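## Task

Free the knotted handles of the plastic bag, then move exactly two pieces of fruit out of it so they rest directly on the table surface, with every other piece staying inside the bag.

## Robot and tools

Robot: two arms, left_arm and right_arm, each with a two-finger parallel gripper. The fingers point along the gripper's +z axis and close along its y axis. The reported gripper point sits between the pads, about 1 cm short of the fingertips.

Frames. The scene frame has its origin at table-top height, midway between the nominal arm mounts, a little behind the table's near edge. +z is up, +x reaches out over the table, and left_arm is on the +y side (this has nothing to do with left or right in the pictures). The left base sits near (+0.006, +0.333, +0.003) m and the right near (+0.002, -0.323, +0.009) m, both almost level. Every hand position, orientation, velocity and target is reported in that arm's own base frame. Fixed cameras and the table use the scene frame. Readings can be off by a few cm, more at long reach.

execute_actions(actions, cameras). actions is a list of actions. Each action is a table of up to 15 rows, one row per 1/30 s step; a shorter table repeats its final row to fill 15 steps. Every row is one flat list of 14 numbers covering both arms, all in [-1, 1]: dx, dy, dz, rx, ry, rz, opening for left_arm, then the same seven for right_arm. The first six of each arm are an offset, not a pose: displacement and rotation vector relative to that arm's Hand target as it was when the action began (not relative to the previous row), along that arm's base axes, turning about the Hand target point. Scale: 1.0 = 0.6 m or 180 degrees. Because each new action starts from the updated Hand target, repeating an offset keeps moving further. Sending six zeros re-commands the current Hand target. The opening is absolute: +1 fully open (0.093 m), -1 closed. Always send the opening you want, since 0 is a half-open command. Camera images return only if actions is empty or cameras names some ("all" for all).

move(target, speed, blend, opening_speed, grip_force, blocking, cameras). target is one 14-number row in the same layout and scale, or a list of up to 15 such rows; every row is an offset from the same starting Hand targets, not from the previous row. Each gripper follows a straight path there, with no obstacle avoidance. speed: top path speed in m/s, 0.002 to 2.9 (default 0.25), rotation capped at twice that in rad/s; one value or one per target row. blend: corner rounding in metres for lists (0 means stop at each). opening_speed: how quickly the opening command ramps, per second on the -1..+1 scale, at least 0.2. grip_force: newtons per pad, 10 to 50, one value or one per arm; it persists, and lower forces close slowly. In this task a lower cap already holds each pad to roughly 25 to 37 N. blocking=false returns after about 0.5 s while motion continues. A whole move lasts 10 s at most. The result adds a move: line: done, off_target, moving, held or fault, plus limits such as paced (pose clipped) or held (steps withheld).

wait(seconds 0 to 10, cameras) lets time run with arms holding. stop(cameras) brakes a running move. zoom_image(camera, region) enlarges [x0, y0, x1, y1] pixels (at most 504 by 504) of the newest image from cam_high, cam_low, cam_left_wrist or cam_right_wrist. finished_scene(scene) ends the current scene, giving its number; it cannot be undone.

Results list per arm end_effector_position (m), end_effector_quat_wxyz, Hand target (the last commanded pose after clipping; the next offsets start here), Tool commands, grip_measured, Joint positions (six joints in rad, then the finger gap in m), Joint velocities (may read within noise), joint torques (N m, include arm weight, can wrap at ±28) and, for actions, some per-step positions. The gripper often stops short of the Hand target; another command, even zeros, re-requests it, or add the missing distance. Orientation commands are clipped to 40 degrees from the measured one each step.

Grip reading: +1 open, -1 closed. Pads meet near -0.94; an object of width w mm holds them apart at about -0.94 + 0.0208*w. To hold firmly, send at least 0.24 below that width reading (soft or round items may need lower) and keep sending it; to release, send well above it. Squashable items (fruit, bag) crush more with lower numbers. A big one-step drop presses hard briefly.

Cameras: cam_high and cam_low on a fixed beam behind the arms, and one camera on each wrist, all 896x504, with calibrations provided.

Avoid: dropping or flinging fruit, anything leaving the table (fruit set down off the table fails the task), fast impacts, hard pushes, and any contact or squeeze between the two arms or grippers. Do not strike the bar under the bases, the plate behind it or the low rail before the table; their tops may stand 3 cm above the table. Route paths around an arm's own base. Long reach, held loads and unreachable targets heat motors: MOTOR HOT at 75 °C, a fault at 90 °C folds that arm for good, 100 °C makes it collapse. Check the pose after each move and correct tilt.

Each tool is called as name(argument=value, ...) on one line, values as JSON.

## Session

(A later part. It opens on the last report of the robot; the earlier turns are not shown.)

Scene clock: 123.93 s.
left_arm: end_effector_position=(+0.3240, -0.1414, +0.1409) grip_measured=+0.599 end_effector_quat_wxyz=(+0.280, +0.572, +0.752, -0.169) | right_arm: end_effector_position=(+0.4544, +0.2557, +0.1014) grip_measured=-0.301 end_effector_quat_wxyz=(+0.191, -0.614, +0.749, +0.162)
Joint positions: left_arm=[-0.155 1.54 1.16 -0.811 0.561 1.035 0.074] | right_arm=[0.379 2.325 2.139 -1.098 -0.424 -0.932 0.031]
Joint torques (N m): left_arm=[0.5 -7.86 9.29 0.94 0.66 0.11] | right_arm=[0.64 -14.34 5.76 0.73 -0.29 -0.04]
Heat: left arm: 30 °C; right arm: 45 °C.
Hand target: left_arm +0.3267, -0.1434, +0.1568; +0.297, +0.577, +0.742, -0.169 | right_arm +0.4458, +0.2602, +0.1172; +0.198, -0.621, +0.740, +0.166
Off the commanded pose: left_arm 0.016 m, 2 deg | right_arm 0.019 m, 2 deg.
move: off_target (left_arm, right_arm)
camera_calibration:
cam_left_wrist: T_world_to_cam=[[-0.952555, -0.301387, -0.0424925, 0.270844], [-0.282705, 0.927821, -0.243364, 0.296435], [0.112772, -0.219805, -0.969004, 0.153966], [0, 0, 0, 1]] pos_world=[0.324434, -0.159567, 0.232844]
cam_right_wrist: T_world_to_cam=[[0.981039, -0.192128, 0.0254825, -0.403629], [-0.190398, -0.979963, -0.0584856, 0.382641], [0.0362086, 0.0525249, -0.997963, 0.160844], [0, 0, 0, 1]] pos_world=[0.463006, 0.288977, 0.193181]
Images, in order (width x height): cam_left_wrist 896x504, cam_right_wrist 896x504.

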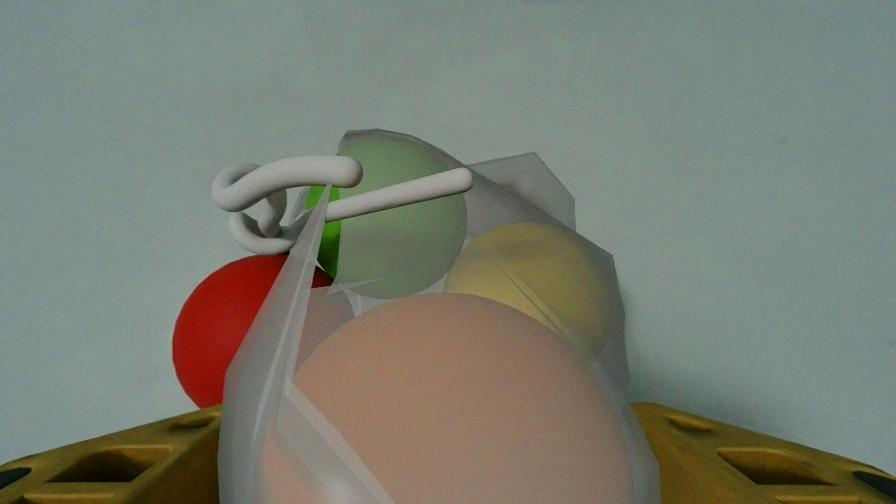

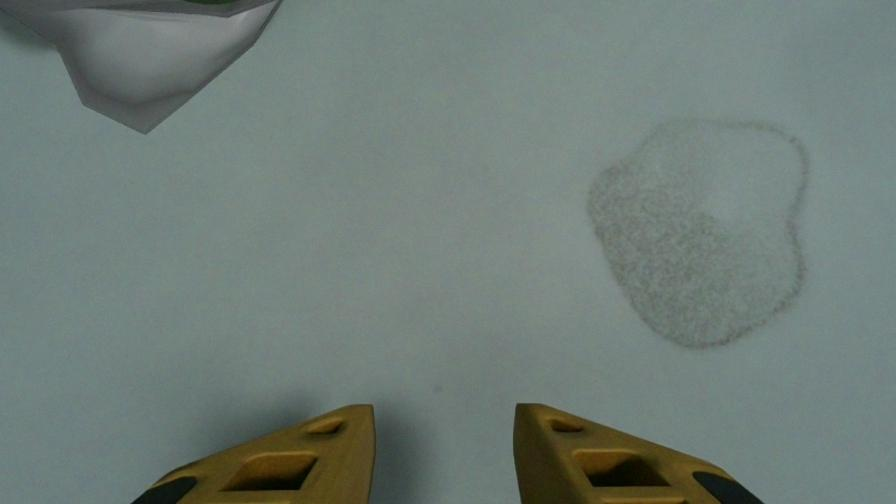

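move(target=[0.10,0.02,0,0,0,0,1,0.0,-0.05,0.03,0,0,0,-0.3], cameras=["cam_left_wrist","cam_high"])

zoom_image(camera="cam_high", region=[440, 170, 580, 280])

Scene clock: 127.07 s.
left_arm: end_effector_position=(+0.3845, -0.1301, +0.1530) grip_measured=+1.000 end_effector_quat_wxyz=(+0.296, +0.574, +0.746, -0.164) | right_arm: end_effector_position=(+0.4516, +0.2263, +0.1147) grip_measured=-0.301 end_effector_quat_wxyz=(+0.184, -0.614, +0.749, +0.166)
Joint positions: left_arm=[-0.093 1.741 1.414 -0.866 0.591 1.102 0.093] | right_arm=[0.322 2.291 2.139 -1.174 -0.441 -0.996 0.031]
Joint torques (N m): left_arm=[0.39 -7.41 9.02 0.91 0.62 0.11] | right_arm=[0.42 -14.37 6.74 0.63 -0.32 -0.03]
Heat: left arm: 31 °C; right arm: 47 °C.
Hand target: left_arm +0.3867, -0.1314, +0.1568; +0.296, +0.577, +0.742, -0.169 | right_arm +0.4457, +0.2302, +0.1352; +0.198, -0.621, +0.740, +0.166
Off the commanded pose: left_arm 0.005 m, 1 deg | right_arm 0.022 m, 2 deg.
move: off_target (right_arm)
camera_calibration:
cam_left_wrist: T_world_to_cam=[[-0.950968, -0.301078, -0.07079, 0.336164], [-0.273276, 0.925124, -0.263563, 0.30509], [0.144843, -0.231295, -0.962041, 0.146405], [0, 0, 0, 1]] pos_world=[0.381849, -0.147172, 0.245056]
Images, in order (width x height): cam_high 896x504, cam_left_wrist 896x504.

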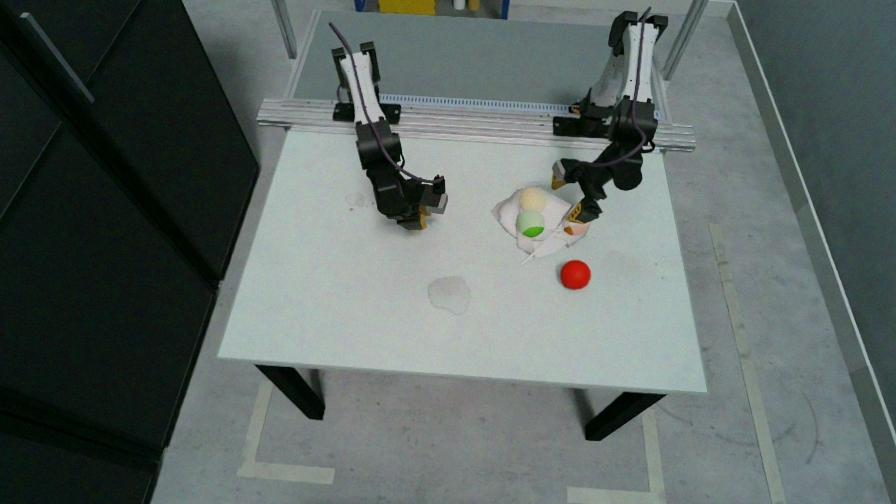

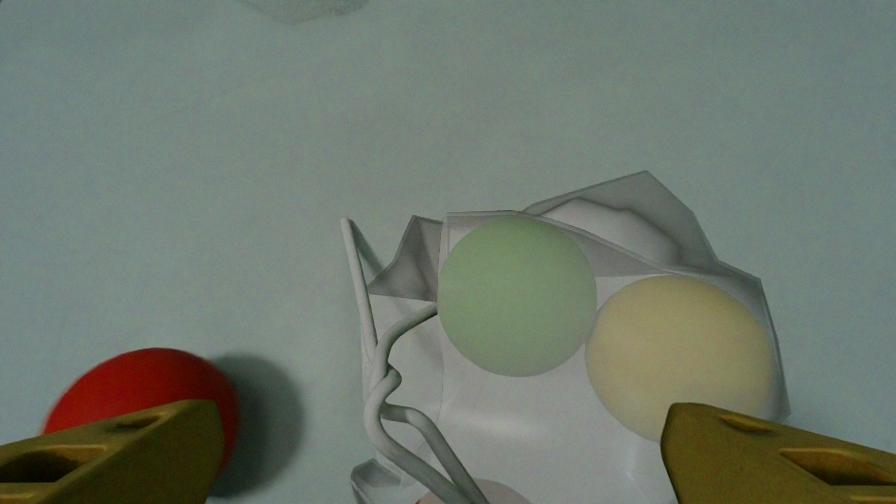

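Scaled by 3.600 from the camera's 896x504 image, which has a finer 1280x720 frame.

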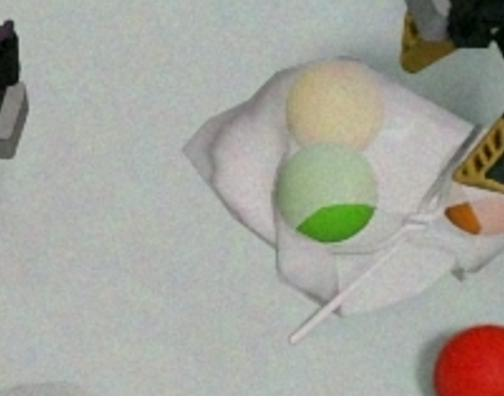

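move(target=[[-0.05,0.2,0.05,0,0,0,1,0,0.1,0.0,0,0,0,-0.3],[-0.05,0.2,0.05,0,0,0,1,-0.09,0.37,-0.045,0,0,-0.217,-0.3]], speed=0.3, cameras=["cam_right_wrist","cam_high"])

zoom_image(camera="cam_right_wrist", region=[200, 100, 700, 500])

Scene clock: 131.77 s.
left_arm: end_effector_position=(+0.3548, -0.0092, +0.1831) grip_measured=+1.000 end_effector_quat_wxyz=(+0.294, +0.574, +0.747, -0.163) | right_arm: end_effector_position=(+0.3910, +0.4498, +0.1156) grip_measured=-0.301 end_effector_quat_wxyz=(+0.247, -0.339, +0.903, +0.096)
Joint positions: left_arm=[0.276 1.741 1.554 -1.276 0.679 1.548 0.093] | right_arm=[0.876 2.46 2.396 -0.976 0.075 0.137 0.031]
Joint torques (N m): left_arm=[-0.09 -6.93 8.44 0.38 0.7 0.11] | right_arm=[0.13 -9.89 9.68 1.2 0.22 0.12]
Heat: left arm: 31 °C; right arm: 47 °C.
Hand target: left_arm +0.3568, -0.0115, +0.1868; +0.296, +0.577, +0.742, -0.169 | right_arm +0.3916, +0.4522, +0.1082; +0.242, -0.338, +0.905, +0.090
Off the commanded pose: left_arm 0.005 m, 1 deg | right_arm 0.008 m, 1 deg.
move: done
camera_calibration:
cam_right_wrist: T_world_to_cam=[[0.660197, -0.750519, 0.0293592, 0.0716183], [-0.746246, -0.659869, -0.0876939, 0.638337], [0.0851892, 0.035986, -0.995715, 0.15509], [0, 0, 0, 1]] pos_world=[0.415862, 0.469388, 0.208301]
Images, in order (width x height): cam_high 896x504, cam_right_wrist 896x504.

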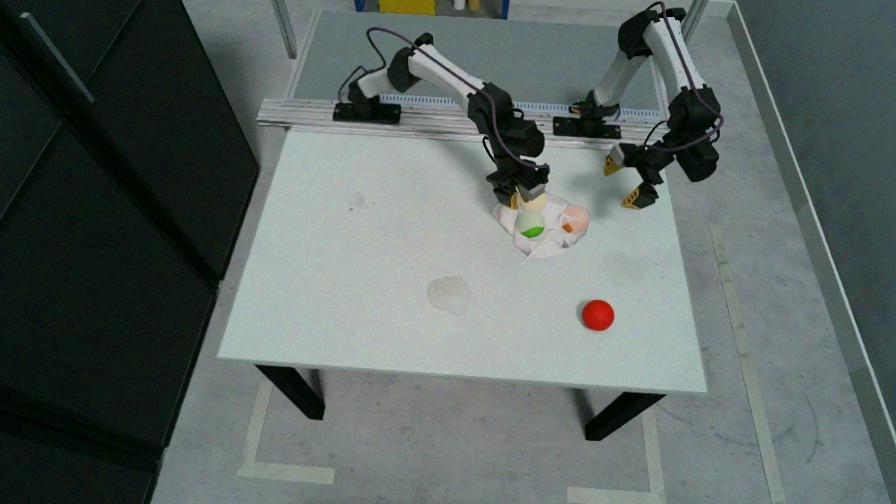

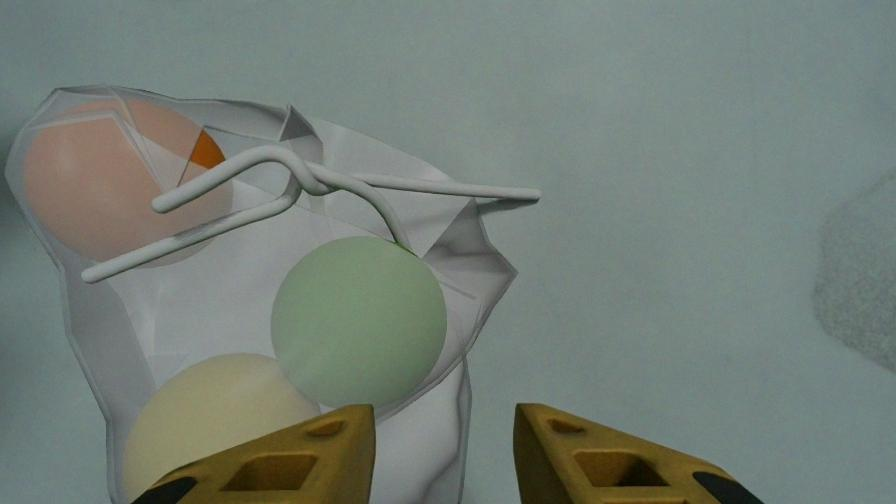

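Scaled by 1.008 from the camera's 896x504 image, which has a finer 1280x720 frame.

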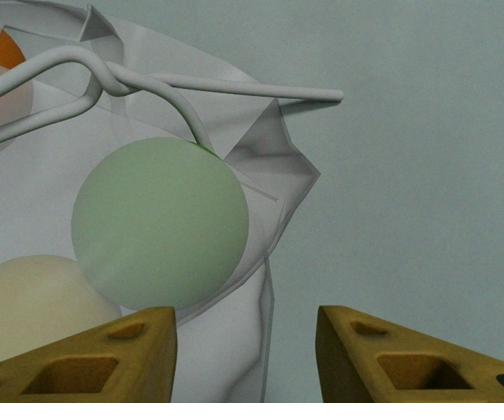

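move(target=[0.45,0.08,-0.05,0,0,0,1,0,0,0,0,0,0,-0.3], speed=0.5, cameras=["cam_high","cam_left_wrist"])

Scene clock: 134.00 s.
left_arm: end_effector_position=(+0.6211, +0.0432, +0.1579) grip_measured=+1.000 end_effector_quat_wxyz=(+0.433, +0.500, +0.748, -0.049) | right_arm: end_effector_position=(+0.3910, +0.4497, +0.1156) grip_measured=-0.301 end_effector_quat_wxyz=(+0.247, -0.339, +0.903, +0.096)
Joint positions: left_arm=[0.242 2.696 2.84 -1.078 0.689 1.186 0.093] | right_arm=[0.876 2.46 2.396 -0.976 0.075 0.137 0.031]
Joint torques (N m): left_arm=[-0.73 -13.3 8.76 1.57 0.5 -0.12] | right_arm=[0.02 -9.81 9.66 1.2 0.23 0.12]
Heat: left arm: 31 °C; right arm: 46 °C.
Hand target: left_arm +0.6268, +0.0366, +0.1568; +0.296, +0.577, +0.742, -0.169 | right_arm +0.3917, +0.4523, +0.1083; +0.242, -0.338, +0.905, +0.090
Off the commanded pose: left_arm 0.009 m, 23 deg | right_arm 0.008 m, 1 deg.
elbow stopped short (left arm): the move would have taken joint 3 (elbow) straighter than the controller allows.
move: off_target (left_arm)
camera_calibration:
cam_left_wrist: T_world_to_cam=[[-0.79435, -0.506736, -0.335003, 0.567066], [-0.371593, 0.841609, -0.391934, 0.29569], [0.480549, -0.186848, -0.856832, -0.0701309], [0, 0, 0, 1]] pos_world=[0.594027, 0.0253934, 0.24577]
Images, in order (width x height): cam_high 896x504, cam_left_wrist 896x504.

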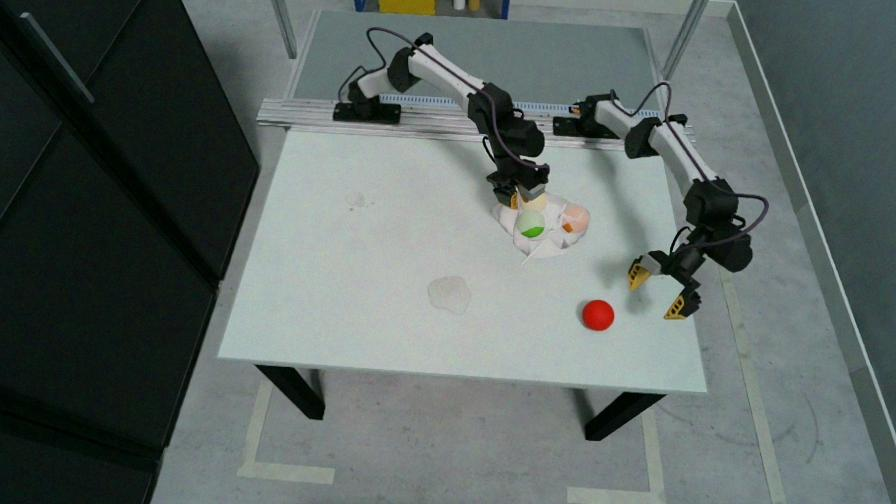

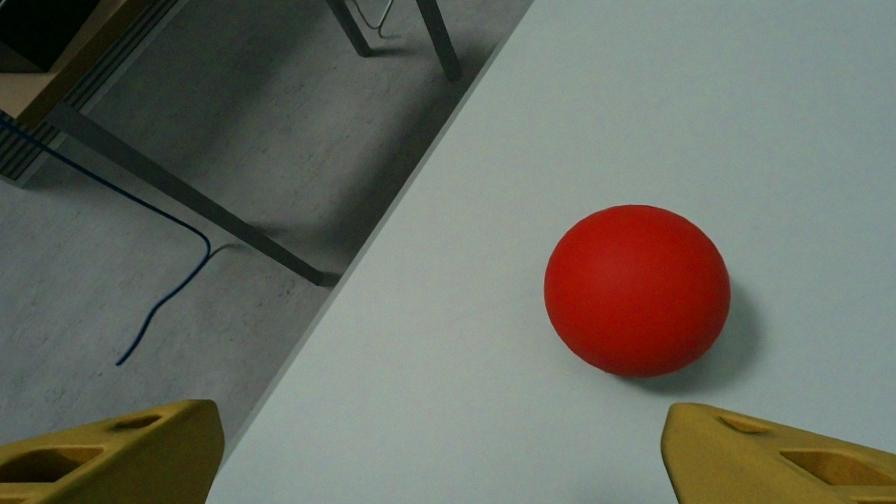

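move(target=[-0.3,0.1,0.08,0,0,0,1,0.057,0.085,-0.135,0,0,0,-0.3], speed=0.2, cameras=["cam_right_wrist","cam_high"])

zoom_image(camera="cam_right_wrist", region=[200, 100, 700, 500])

Scene clock: 138.47 s.
left_arm: end_effector_position=(+0.4548, +0.0995, +0.1978) grip_measured=+1.000 end_effector_quat_wxyz=(+0.336, +0.552, +0.753, -0.125) | right_arm: end_effector_position=(+0.4319, +0.5003, +0.0499) grip_measured=-0.301 end_effector_quat_wxyz=(+0.287, -0.330, +0.891, +0.118)
Joint positions: left_arm=[0.458 2.275 2.365 -1.549 0.726 1.681 0.093] | right_arm=[0.879 2.858 2.852 -0.937 0.079 0.144 0.031]
Joint torques (N m): left_arm=[0.02 -14.26 4.45 0.38 0.46 0.15] | right_arm=[0.7 -10.25 8.54 1.36 0.23 0.07]
Heat: left arm: 33 °C; right arm: 46 °C.
Hand target: left_arm +0.4468, +0.0965, +0.2049; +0.297, +0.577, +0.742, -0.169 | right_arm +0.4258, +0.5033, +0.0272; +0.242, -0.338, +0.905, +0.090
Off the commanded pose: left_arm 0.011 m, 7 deg | right_arm 0.024 m, 6 deg.
elbow stopped short (right arm): the move would have taken joint 3 (elbow) straighter than the controller allows.
joint sent to its limit (left arm) — joint 4 (wrist pitch), lower limit. The joint targets are off in orientation, not in position.
move: off_target (left_arm, right_arm)
camera_calibration:
cam_right_wrist: T_world_to_cam=[[0.654666, -0.755807, 0.0129674, 0.090358], [-0.741685, -0.645558, -0.182092, 0.691995], [0.145997, 0.109592, -0.983196, 0.0207034], [0, 0, 0, 1]] pos_world=[0.451066, 0.512748, 0.14519]
Images, in order (width x height): cam_high 896x504, cam_right_wrist 896x504.

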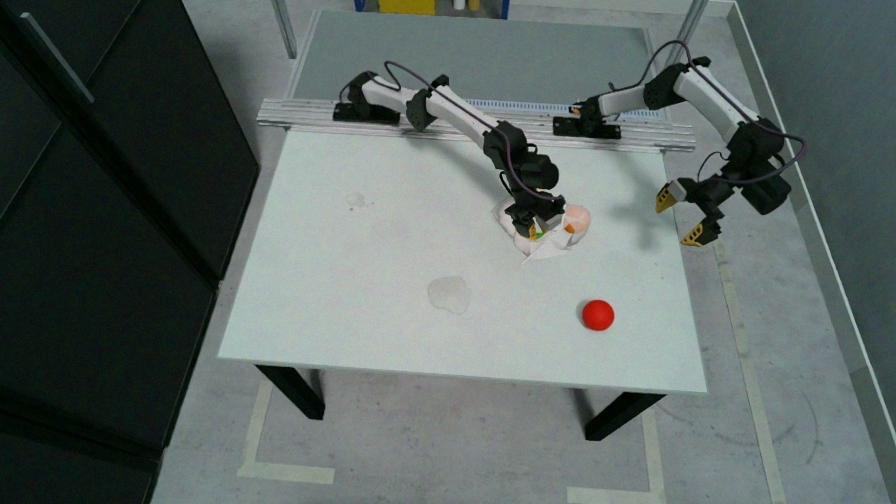

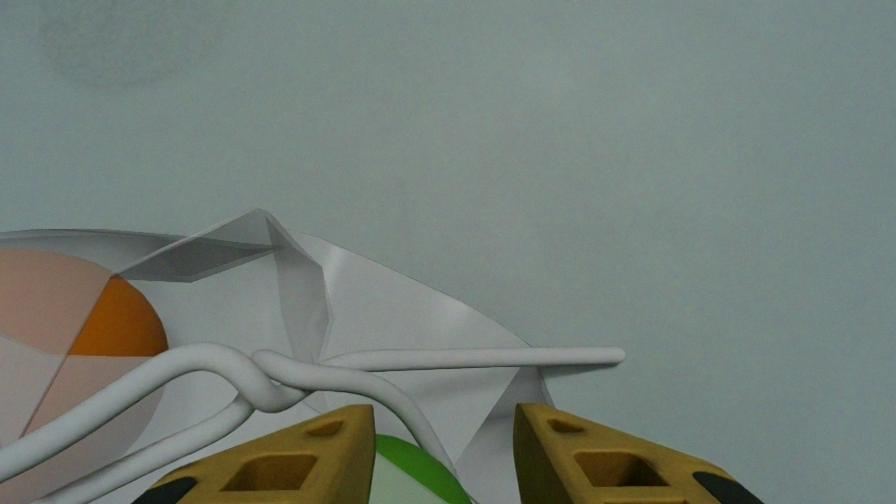

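Scaled by 1.008 from the camera's 896x504 image, which has a finer 1280x720 frame.

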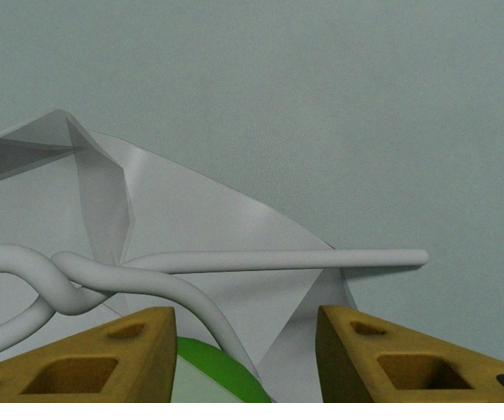

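move(target=[0,0,0,0,0,0,1,0.008,0,-0.06,0,0,0,-0.3], speed=0.12, cameras=["cam_right_wrist","cam_left_wrist"])

zoom_image(camera="cam_right_wrist", region=[200, 100, 700, 500])

Scene clock: 140.07 s.
left_arm: end_effector_position=(+0.4547, +0.0996, +0.1977) grip_measured=+1.000 end_effector_quat_wxyz=(+0.336, +0.552, +0.753, -0.124) | right_arm: end_effector_position=(+0.4430, +0.5137, +0.0418) grip_measured=-0.301 end_effector_quat_wxyz=(+0.315, -0.324, +0.882, +0.134)
Joint positions: left_arm=[0.458 2.275 2.365 -1.549 0.726 1.682 0.093] | right_arm=[0.879 2.901 2.864 -0.84 0.079 0.145 0.031]
Joint velocities: left_arm=[0.017 -0.017 -0.002 0.154 -0.095 0.007 0] | right_arm=[within noise]
Joint torques (N m): left_arm=[0.02 -14.28 4.38 0.39 0.45 0.1] | right_arm=[0.24 -9.11 6.38 1.09 0.19 0.02]
Heat: left arm: 34 °C; right arm: 45 °C.
Hand target: left_arm +0.4468, +0.0965, +0.2049; +0.297, +0.577, +0.742, -0.169 | right_arm +0.4306, +0.5033, -0.0087; +0.242, -0.338, +0.905, +0.090
Off the commanded pose: left_arm 0.011 m, 7 deg | right_arm 0.053 m, 10 deg.
joint sent to its limit (left arm) — joint 4 (wrist pitch), lower limit. The joint targets are off in orientation, not in position.
move: off_target (left_arm, right_arm)
camera_calibration:
cam_left_wrist: T_world_to_cam=[[-0.914402, -0.372021, -0.159588, 0.483335], [-0.316754, 0.903034, -0.290167, 0.150893], [0.252062, -0.214779, -0.943576, 0.178325], [0, 0, 0, 1]] pos_world=[0.44481, 0.0818496, 0.289182]
cam_right_wrist: T_world_to_cam=[[0.653651, -0.756795, 0.0011612, 0.0948], [-0.733211, -0.633659, -0.246734, 0.700166], [0.187463, 0.160427, -0.969082, -0.0353731], [0, 0, 0, 1]] pos_world=[0.458034, 0.521086, 0.138365]
Images, in order (width x height): cam_left_wrist 896x504, cam_right_wrist 896x504.

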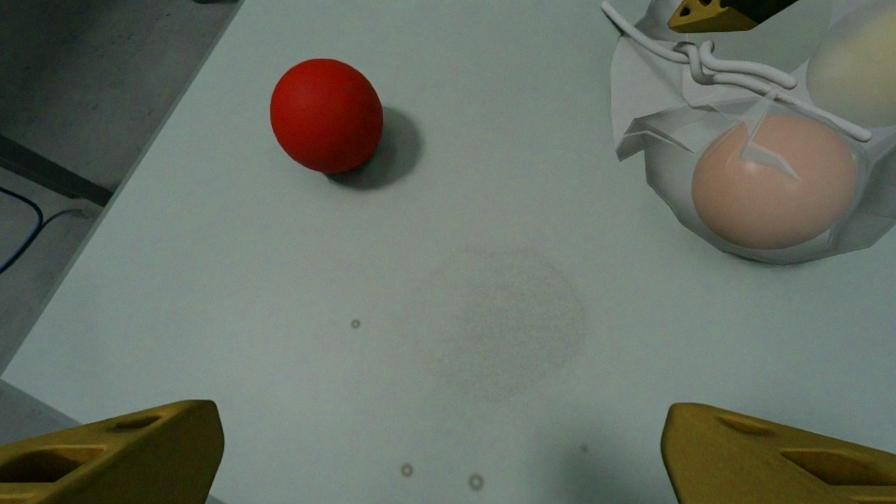

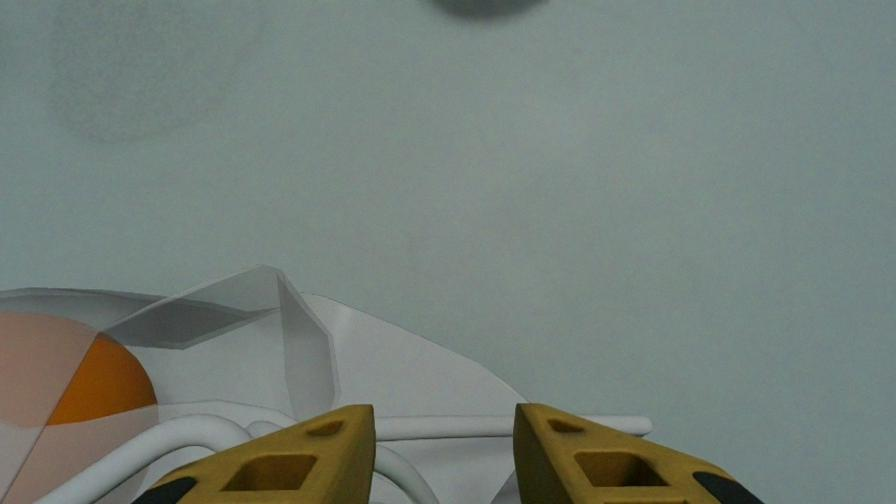

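Scaled by 1.008 from the camera's 896x504 image, which has a finer 1280x720 frame.

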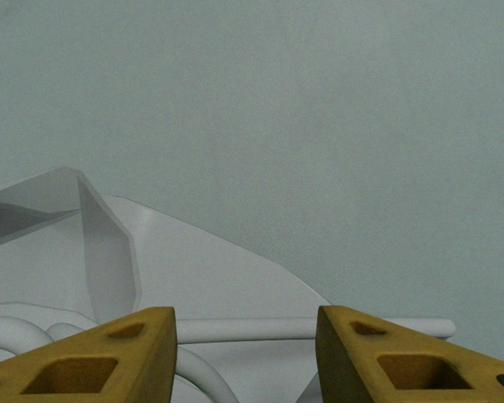

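move(target=[[-0.1,0,0,0,0,0,1,-0.03,-0.03,0.115,0.066,-0.076,0,-0.3],[-0.1,0,0,0,0,0,1,-0.012,-0.007,0.04,0.066,-0.076,0,-0.3]], speed=0.2, cameras=["cam_right_wrist"])

zoom_image(camera="cam_right_wrist", region=[200, 100, 700, 500])

Scene clock: 142.87 s.
left_arm: end_effector_position=(+0.3951, +0.0976, +0.1981) grip_measured=+1.000 end_effector_quat_wxyz=(+0.319, +0.561, +0.750, -0.142) | right_arm: end_effector_position=(+0.4325, +0.5019, +0.0541) grip_measured=-0.301 end_effector_quat_wxyz=(+0.416, -0.302, +0.841, +0.167)
Joint positions: left_arm=[0.516 2.072 2.049 -1.555 0.713 1.803 0.093] | right_arm=[0.893 2.486 1.944 -0.107 0.133 0.137 0.031]
Joint torques (N m): left_arm=[0.39 -12.93 4.33 0.21 0.44 0.12] | right_arm=[0.53 -8.47 7.98 1.38 0.23 -0.06]
Heat: left arm: 35 °C; right arm: 45 °C.
Hand target: left_arm +0.3868, +0.0966, +0.2049; +0.297, +0.577, +0.742, -0.169 | right_arm +0.4234, +0.4992, +0.0151; +0.382, -0.319, +0.856, +0.143
Off the commanded pose: left_arm 0.011 m, 4 deg | right_arm 0.040 m, 5 deg.
joint sent to its limit (left arm) — joint 4 (wrist pitch), lower limit. The joint targets are off in orientation, not in position.
move: off_target (left_arm, right_arm)
camera_calibration:
cam_right_wrist: T_world_to_cam=[[0.638708, -0.769445, 0.00257989, 0.105456], [-0.681644, -0.567374, -0.462004, 0.64409], [0.356951, 0.293327, -0.886874, -0.164106], [0, 0, 0, 1]] pos_world=[0.430262, 0.494719, 0.151759]
Images, in order (width x height): cam_right_wrist 896x504.

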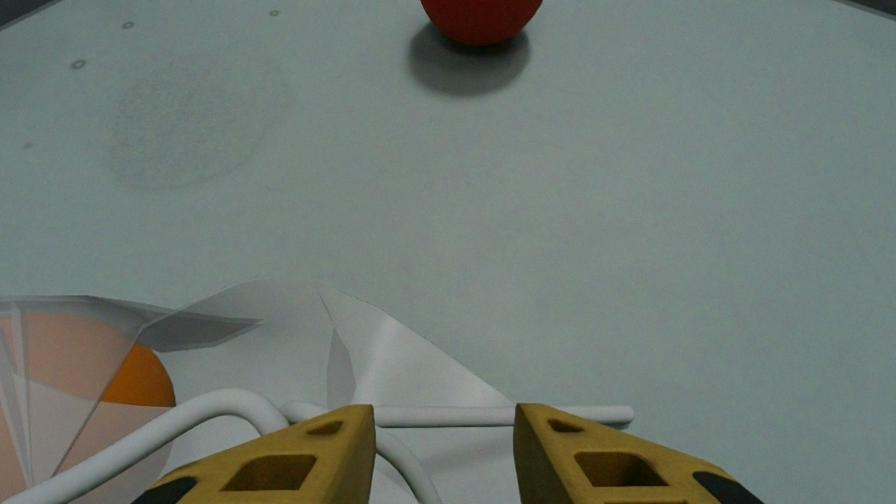

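Scaled by 1.008 from the camera's 896x504 image, which has a finer 1280x720 frame.

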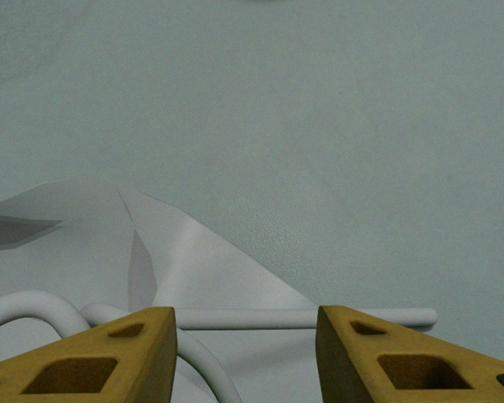

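move(target=[[0,0,0,0,0,0,1,-0.03,-0.08,0.15,0,0,0,-0.3],[-0.06,-0.05,0,-0.023,0.02,0.326,-0.2,-0.03,-0.4,0.12,0,0,0,-0.3],[-0.06,-0.31,-0.09,-0.023,0.02,0.326,-0.2,-0.03,-0.4,0.12,0,0,0,-0.3]], speed=0.25, cameras=["cam_left_wrist","cam_high"])

zoom_image(camera="cam_left_wrist", region=[200, 100, 700, 500])

Scene clock: 152.03 s.
left_arm: end_effector_position=(+0.3522, -0.0884, +0.1608) grip_measured=-0.198 end_effector_quat_wxyz=(+0.347, +0.127, +0.928, -0.047) | right_arm: end_effector_position=(+0.4061, +0.2558, +0.0719) grip_measured=-0.301 end_effector_quat_wxyz=(+0.363, -0.314, +0.867, +0.135)
Joint positions: left_arm=[-0.235 1.315 0.975 -0.515 0.023 0.028 0.036] | right_arm=[0.516 1.84 1.077 -0.021 -0.133 -0.125 0.031]
Joint torques (N m): left_arm=[-0.54 -4.29 5.6 1.88 -0.09 -0.07] | right_arm=[-0.02 -10.74 5.94 1.88 -0.1 -0.01]
Heat: left arm: 36 °C; right arm: 45 °C.
Hand target: left_arm +0.3508, -0.0895, +0.1508; +0.338, +0.124, +0.932, -0.045 | right_arm +0.4054, +0.2591, +0.0873; +0.382, -0.319, +0.856, +0.143
Off the commanded pose: left_arm 0.010 m, 1 deg | right_arm 0.016 m, 3 deg.
move: off_target (right_arm)
camera_calibration:
cam_left_wrist: T_world_to_cam=[[-0.255811, -0.966429, 0.0240009, -0.000313438], [-0.925816, 0.237764, -0.293826, 0.433743], [0.278255, -0.0973844, -0.955558, 0.131966], [0, 0, 0, 1]] pos_world=[0.364766, -0.0905802, 0.253553]
Images, in order (width x height): cam_high 896x504, cam_left_wrist 896x504.

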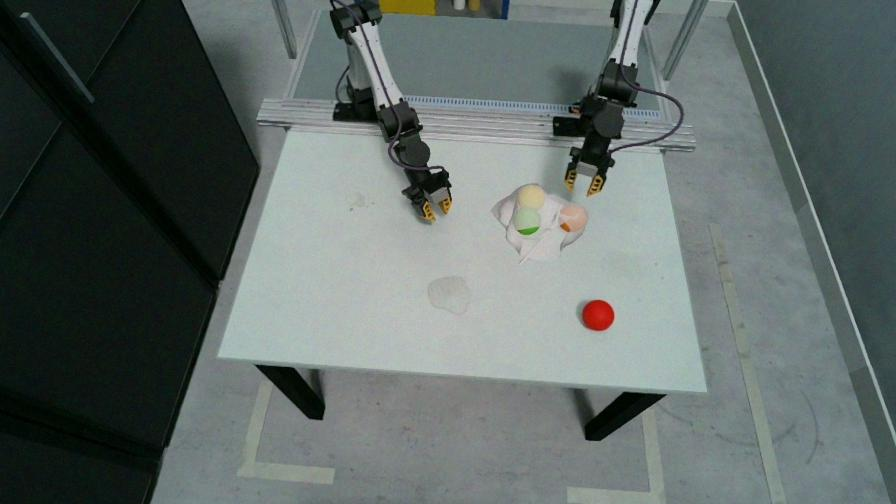

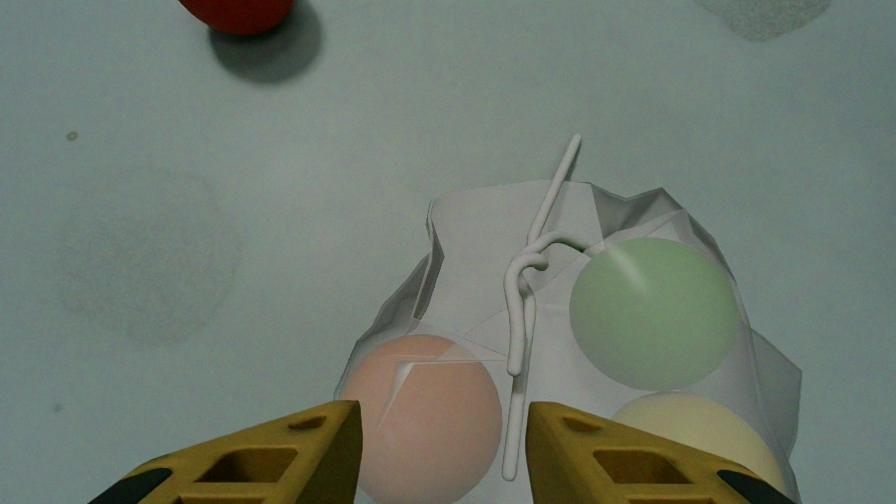

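Scaled by 1.008 from the camera's 896x504 image, which has a finer 1280x720 frame.

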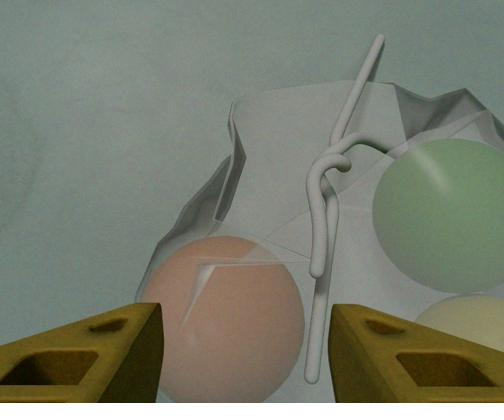

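move(target=[0.035,-0.053,-0.088,0,0,0,-0.4,0,0,0,0,0,0,-0.3], speed=0.15, cameras=["cam_left_wrist"])

zoom_image(camera="cam_left_wrist", region=[200, 100, 700, 500])

Scene clock: 154.33 s.
left_arm: end_effector_position=(+0.3743, -0.1197, +0.1055) grip_measured=-0.398 end_effector_quat_wxyz=(+0.344, +0.126, +0.929, -0.047) | right_arm: end_effector_position=(+0.4061, +0.2558, +0.0719) grip_measured=-0.301 end_effector_quat_wxyz=(+0.363, -0.314, +0.867, +0.135)
Joint positions: left_arm=[-0.325 1.49 0.898 -0.271 -0.035 -0.043 0.026] | right_arm=[0.516 1.84 1.077 -0.021 -0.133 -0.125 0.031]
Joint torques (N m): left_arm=[-0.58 -5.7 5.6 1.87 -0.11 -0.09] | right_arm=[-0.03 -10.74 5.86 1.88 -0.09 -0.02]
Heat: left arm: 35 °C; right arm: 45 °C.
Hand target: left_arm +0.3718, -0.1213, +0.0981; +0.338, +0.124, +0.932, -0.045 | right_arm +0.4054, +0.2591, +0.0873; +0.382, -0.319, +0.856, +0.143
Off the commanded pose: left_arm 0.008 m, 1 deg | right_arm 0.016 m, 3 deg.
move: off_target (right_arm)
camera_calibration:
cam_left_wrist: T_world_to_cam=[[-0.253567, -0.966983, 0.0254653, -0.0246281], [-0.92859, 0.235956, -0.286435, 0.445402], [0.270969, -0.0962772, -0.957761, 0.0730293], [0, 0, 0, 1]] pos_world=[0.387562, -0.121879, 0.198151]
Images, in order (width x height): cam_left_wrist 896x504.

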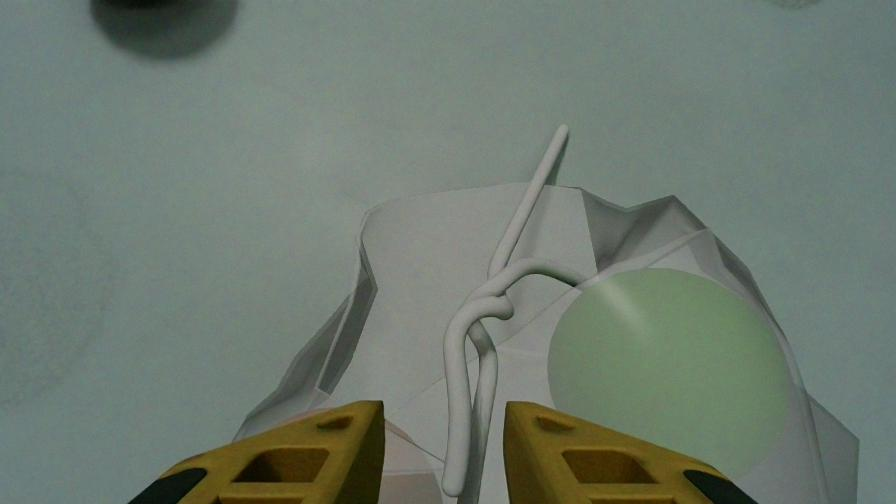

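Scaled by 1.008 from the camera's 896x504 image, which has a finer 1280x720 frame.

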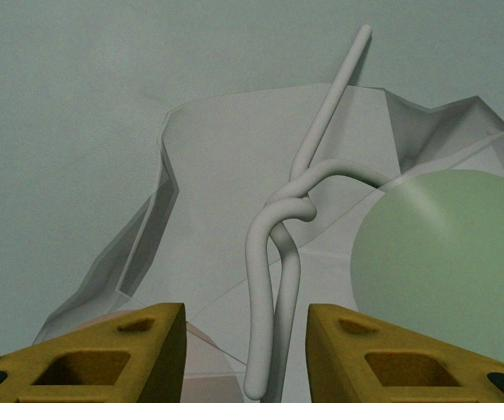

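move(target=[[0.007,0,-0.042,0,0,0,-0.4,0,0,0,0,0,0,-0.3],[0.007,0,-0.042,0,0,0,-1,0,0,0,0,0,0,-0.3]], speed=0.12, cameras=["cam_left_wrist"])

zoom_image(camera="cam_left_wrist", region=[200, 100, 700, 500])

Scene clock: 157.07 s.
left_arm: end_effector_position=(+0.3791, -0.1213, +0.0820) grip_measured=-0.973 end_effector_quat_wxyz=(+0.346, +0.125, +0.929, -0.047) | right_arm: end_effector_position=(+0.4061, +0.2558, +0.0719) grip_measured=-0.301 end_effector_quat_wxyz=(+0.363, -0.314, +0.867, +0.134)
Joint positions: left_arm=[-0.325 1.547 0.846 -0.158 -0.036 -0.043 0] | right_arm=[0.516 1.84 1.077 -0.021 -0.133 -0.125 0.031]
Joint torques (N m): left_arm=[-0.24 -5.79 5.29 1.86 -0.08 -0.06] | right_arm=[-0.12 -10.67 5.87 1.86 -0.08 -0.02]
Heat: left arm: 35 °C; right arm: 45 °C.
Hand target: left_arm +0.3760, -0.1212, +0.0729; +0.338, +0.124, +0.932, -0.045 | right_arm +0.4055, +0.2590, +0.0873; +0.382, -0.319, +0.856, +0.142
Off the commanded pose: left_arm 0.010 m, 1 deg | right_arm 0.016 m, 3 deg.
move: off_target (right_arm)
camera_calibration:
cam_left_wrist: T_world_to_cam=[[-0.253447, -0.967013, 0.025507, -0.0243282], [-0.927243, 0.235341, -0.291264, 0.443358], [0.275653, -0.0974711, -0.956303, 0.0470537], [0, 0, 0, 1]] pos_world=[0.391965, -0.12328, 0.174752]
Images, in order (width x height): cam_left_wrist 896x504.

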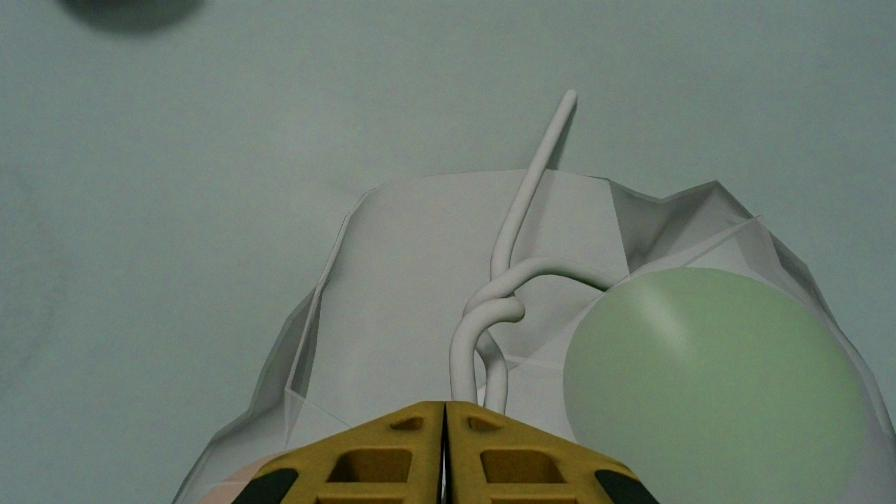

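Scaled by 1.008 from the camera's 896x504 image, which has a finer 1280x720 frame.

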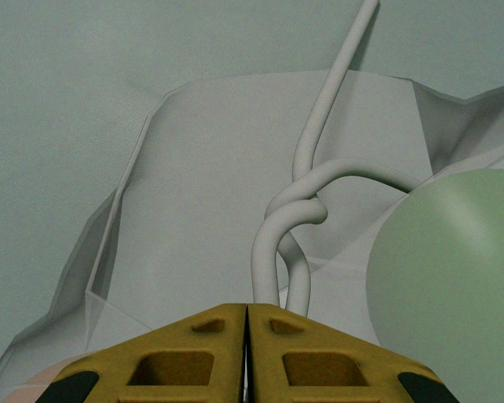

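move(target=[-0.06,0.05,0.03,0,0,0,-1,0,0,0,0,0,0,-0.3], speed=0.1, cameras=["cam_left_wrist"])

Scene clock: 158.67 s.
left_arm: end_effector_position=(+0.3492, -0.0930, +0.0966) grip_measured=-0.973 end_effector_quat_wxyz=(+0.351, +0.118, +0.928, -0.042) | right_arm: end_effector_position=(+0.4061, +0.2558, +0.0719) grip_measured=-0.301 end_effector_quat_wxyz=(+0.363, -0.314, +0.867, +0.135)
Joint positions: left_arm=[-0.267 1.368 0.748 -0.228 -0.014 -0.009 0] | right_arm=[0.516 1.84 1.077 -0.021 -0.133 -0.125 0.031]
Joint torques (N m): left_arm=[0.66 -6.48 5.2 1.57 0.19 0.1] | right_arm=[-0.08 -10.74 5.93 1.85 -0.08 -0.03]
Heat: left arm: 35 °C; right arm: 45 °C.
Hand target: left_arm +0.3400, -0.0912, +0.0908; +0.338, +0.124, +0.932, -0.045 | right_arm +0.4054, +0.2591, +0.0873; +0.382, -0.319, +0.856, +0.143
Off the commanded pose: left_arm 0.011 m, 2 deg | right_arm 0.016 m, 3 deg.
move: off_target (left_arm, right_arm)
camera_calibration:
cam_left_wrist: T_world_to_cam=[[-0.23589, -0.971568, 0.020262, -0.0110347], [-0.928357, 0.219138, -0.300221, 0.412913], [0.287245, -0.0896296, -0.953654, 0.0684393], [0, 0, 0, 1]] pos_world=[0.361069, -0.0950717, 0.189456]
Images, in order (width x height): cam_left_wrist 896x504.

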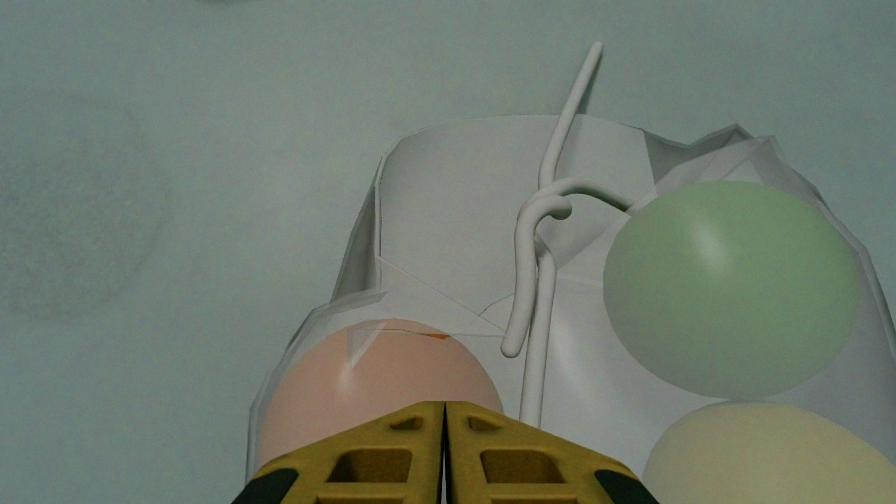

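move(target=[[0.055,-0.053,0,0,0,0,-0.4,0,0,0,0,0,0,-0.3],[0.063,-0.053,-0.086,0,0,0,-0.4,0,0,0,0,0,0,-0.3]], speed=0.12, cameras=["cam_left_wrist"])

zoom_image(camera="cam_left_wrist", region=[250, 100, 650, 500])

Scene clock: 161.57 s.
left_arm: end_effector_position=(+0.4009, -0.1295, +0.0802) grip_measured=-0.402 end_effector_quat_wxyz=(+0.402, +0.121, +0.906, -0.056) | right_arm: end_effector_position=(+0.4061, +0.2558, +0.0719) grip_measured=-0.301 end_effector_quat_wxyz=(+0.363, -0.314, +0.867, +0.134)
Joint positions: left_arm=[-0.33 1.602 0.799 0.068 -0.044 -0.045 0.026] | right_arm=[0.516 1.84 1.077 -0.021 -0.133 -0.125 0.031]
Joint torques (N m): left_arm=[-0.08 -4.41 3.44 1.25 -0.03 -0.08] | right_arm=[-0.06 -10.74 5.94 1.85 -0.1 -0.01]
Heat: left arm: 34 °C; right arm: 45 °C.
Hand target: left_arm +0.3778, -0.1231, +0.0393; +0.339, +0.124, +0.932, -0.045 | right_arm +0.4055, +0.2590, +0.0873; +0.382, -0.319, +0.856, +0.142
Off the commanded pose: left_arm 0.047 m, 8 deg | right_arm 0.016 m, 3 deg.
move: off_target (left_arm, right_arm)
camera_calibration:
cam_left_wrist: T_world_to_cam=[[-0.255118, -0.966453, 0.0297351, -0.0264182], [-0.886481, 0.221507, -0.406308, 0.456032], [0.386091, -0.130016, -0.913252, -0.0134437], [0, 0, 0, 1]] pos_world=[0.402715, -0.128294, 0.173798]
Images, in order (width x height): cam_left_wrist 896x504.

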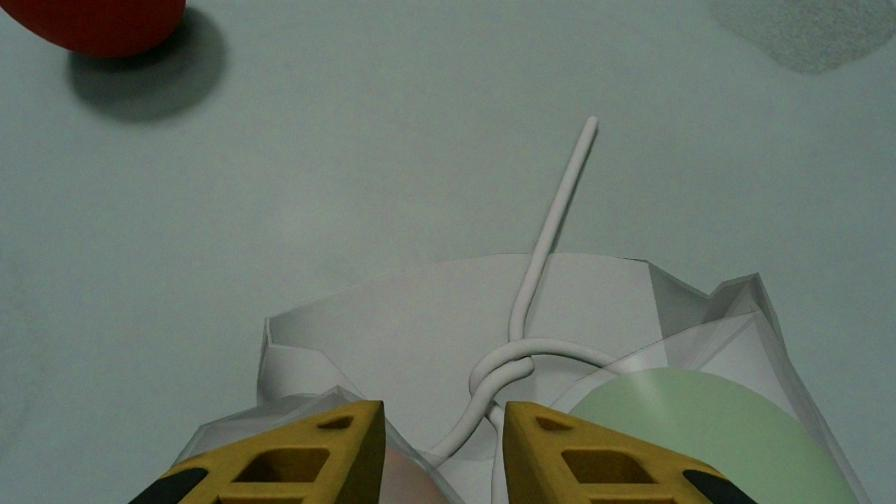

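Scaled by 1.260 from the camera's 896x504 image, which has a finer 1280x720 frame.

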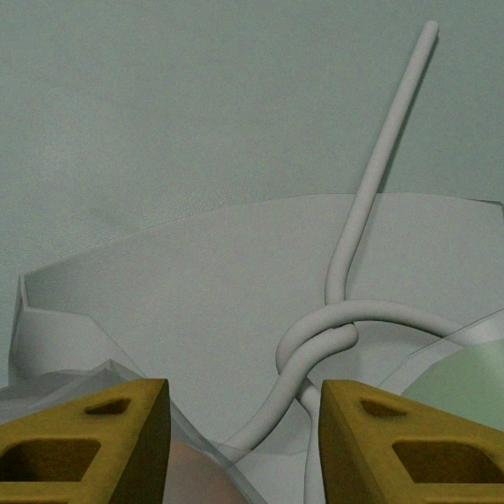

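move(target=[[-0.01,0.0,0.13,0,0,0,-0.4,0,0,0,0,0,0,-0.3],[0.055,-0.01,0.12,0,0,0,-0.4,0,0,0,0,0,0,-0.3],[0.055,-0.013,0.05,0,0,0,-0.4,0,0,0,0,0,0,-0.3]], speed=0.15, cameras=["cam_left_wrist"])

zoom_image(camera="cam_left_wrist", region=[250, 100, 650, 500])

Scene clock: 165.17 s.
left_arm: end_effector_position=(+0.4130, -0.1299, +0.0763) grip_measured=-0.402 end_effector_quat_wxyz=(+0.344, +0.121, +0.930, -0.043) | right_arm: end_effector_position=(+0.4061, +0.2558, +0.0719) grip_measured=-0.301 end_effector_quat_wxyz=(+0.363, -0.314, +0.867, +0.134)
Joint positions: left_arm=[-0.322 1.689 0.976 -0.151 -0.045 -0.047 0.026] | right_arm=[0.516 1.84 1.077 -0.021 -0.133 -0.125 0.031]
Joint torques (N m): left_arm=[0.16 -7.19 5.53 1.83 0.06 0.04] | right_arm=[-0.06 -10.7 5.85 1.86 -0.1 -0.03]
Heat: left arm: 34 °C; right arm: 44 °C.
Hand target: left_arm +0.4108, -0.1308, +0.0693; +0.339, +0.124, +0.932, -0.045 | right_arm +0.4055, +0.2590, +0.0873; +0.382, -0.319, +0.856, +0.142
Off the commanded pose: left_arm 0.007 m, 1 deg | right_arm 0.016 m, 3 deg.
move: off_target (right_arm)
camera_calibration:
cam_left_wrist: T_world_to_cam=[[-0.241889, -0.970069, 0.0213556, -0.0288138], [-0.931366, 0.225953, -0.285485, 0.475127], [0.272115, -0.0889456, -0.958145, 0.0341218], [0, 0, 0, 1]] pos_world=[0.426262, -0.132273, 0.168951]
Images, in order (width x height): cam_left_wrist 896x504.

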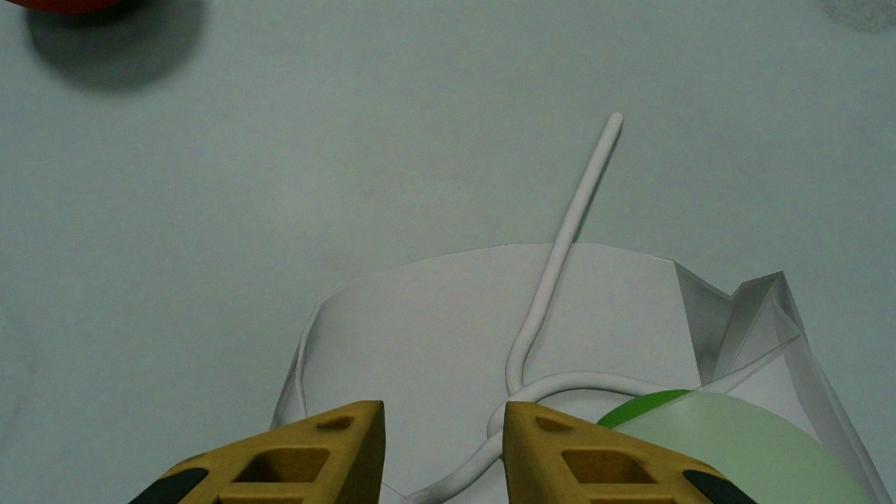

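Scaled by 1.260 from the camera's 896x504 image, which has a finer 1280x720 frame.

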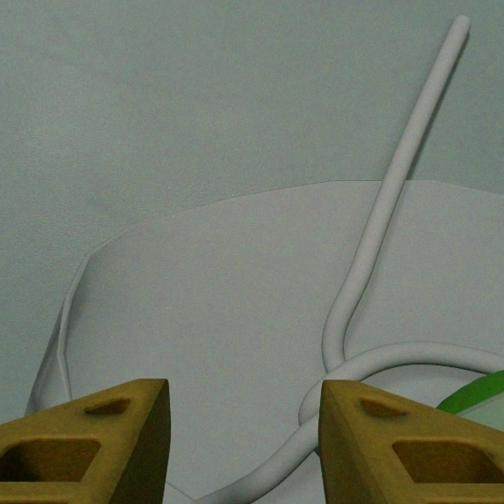

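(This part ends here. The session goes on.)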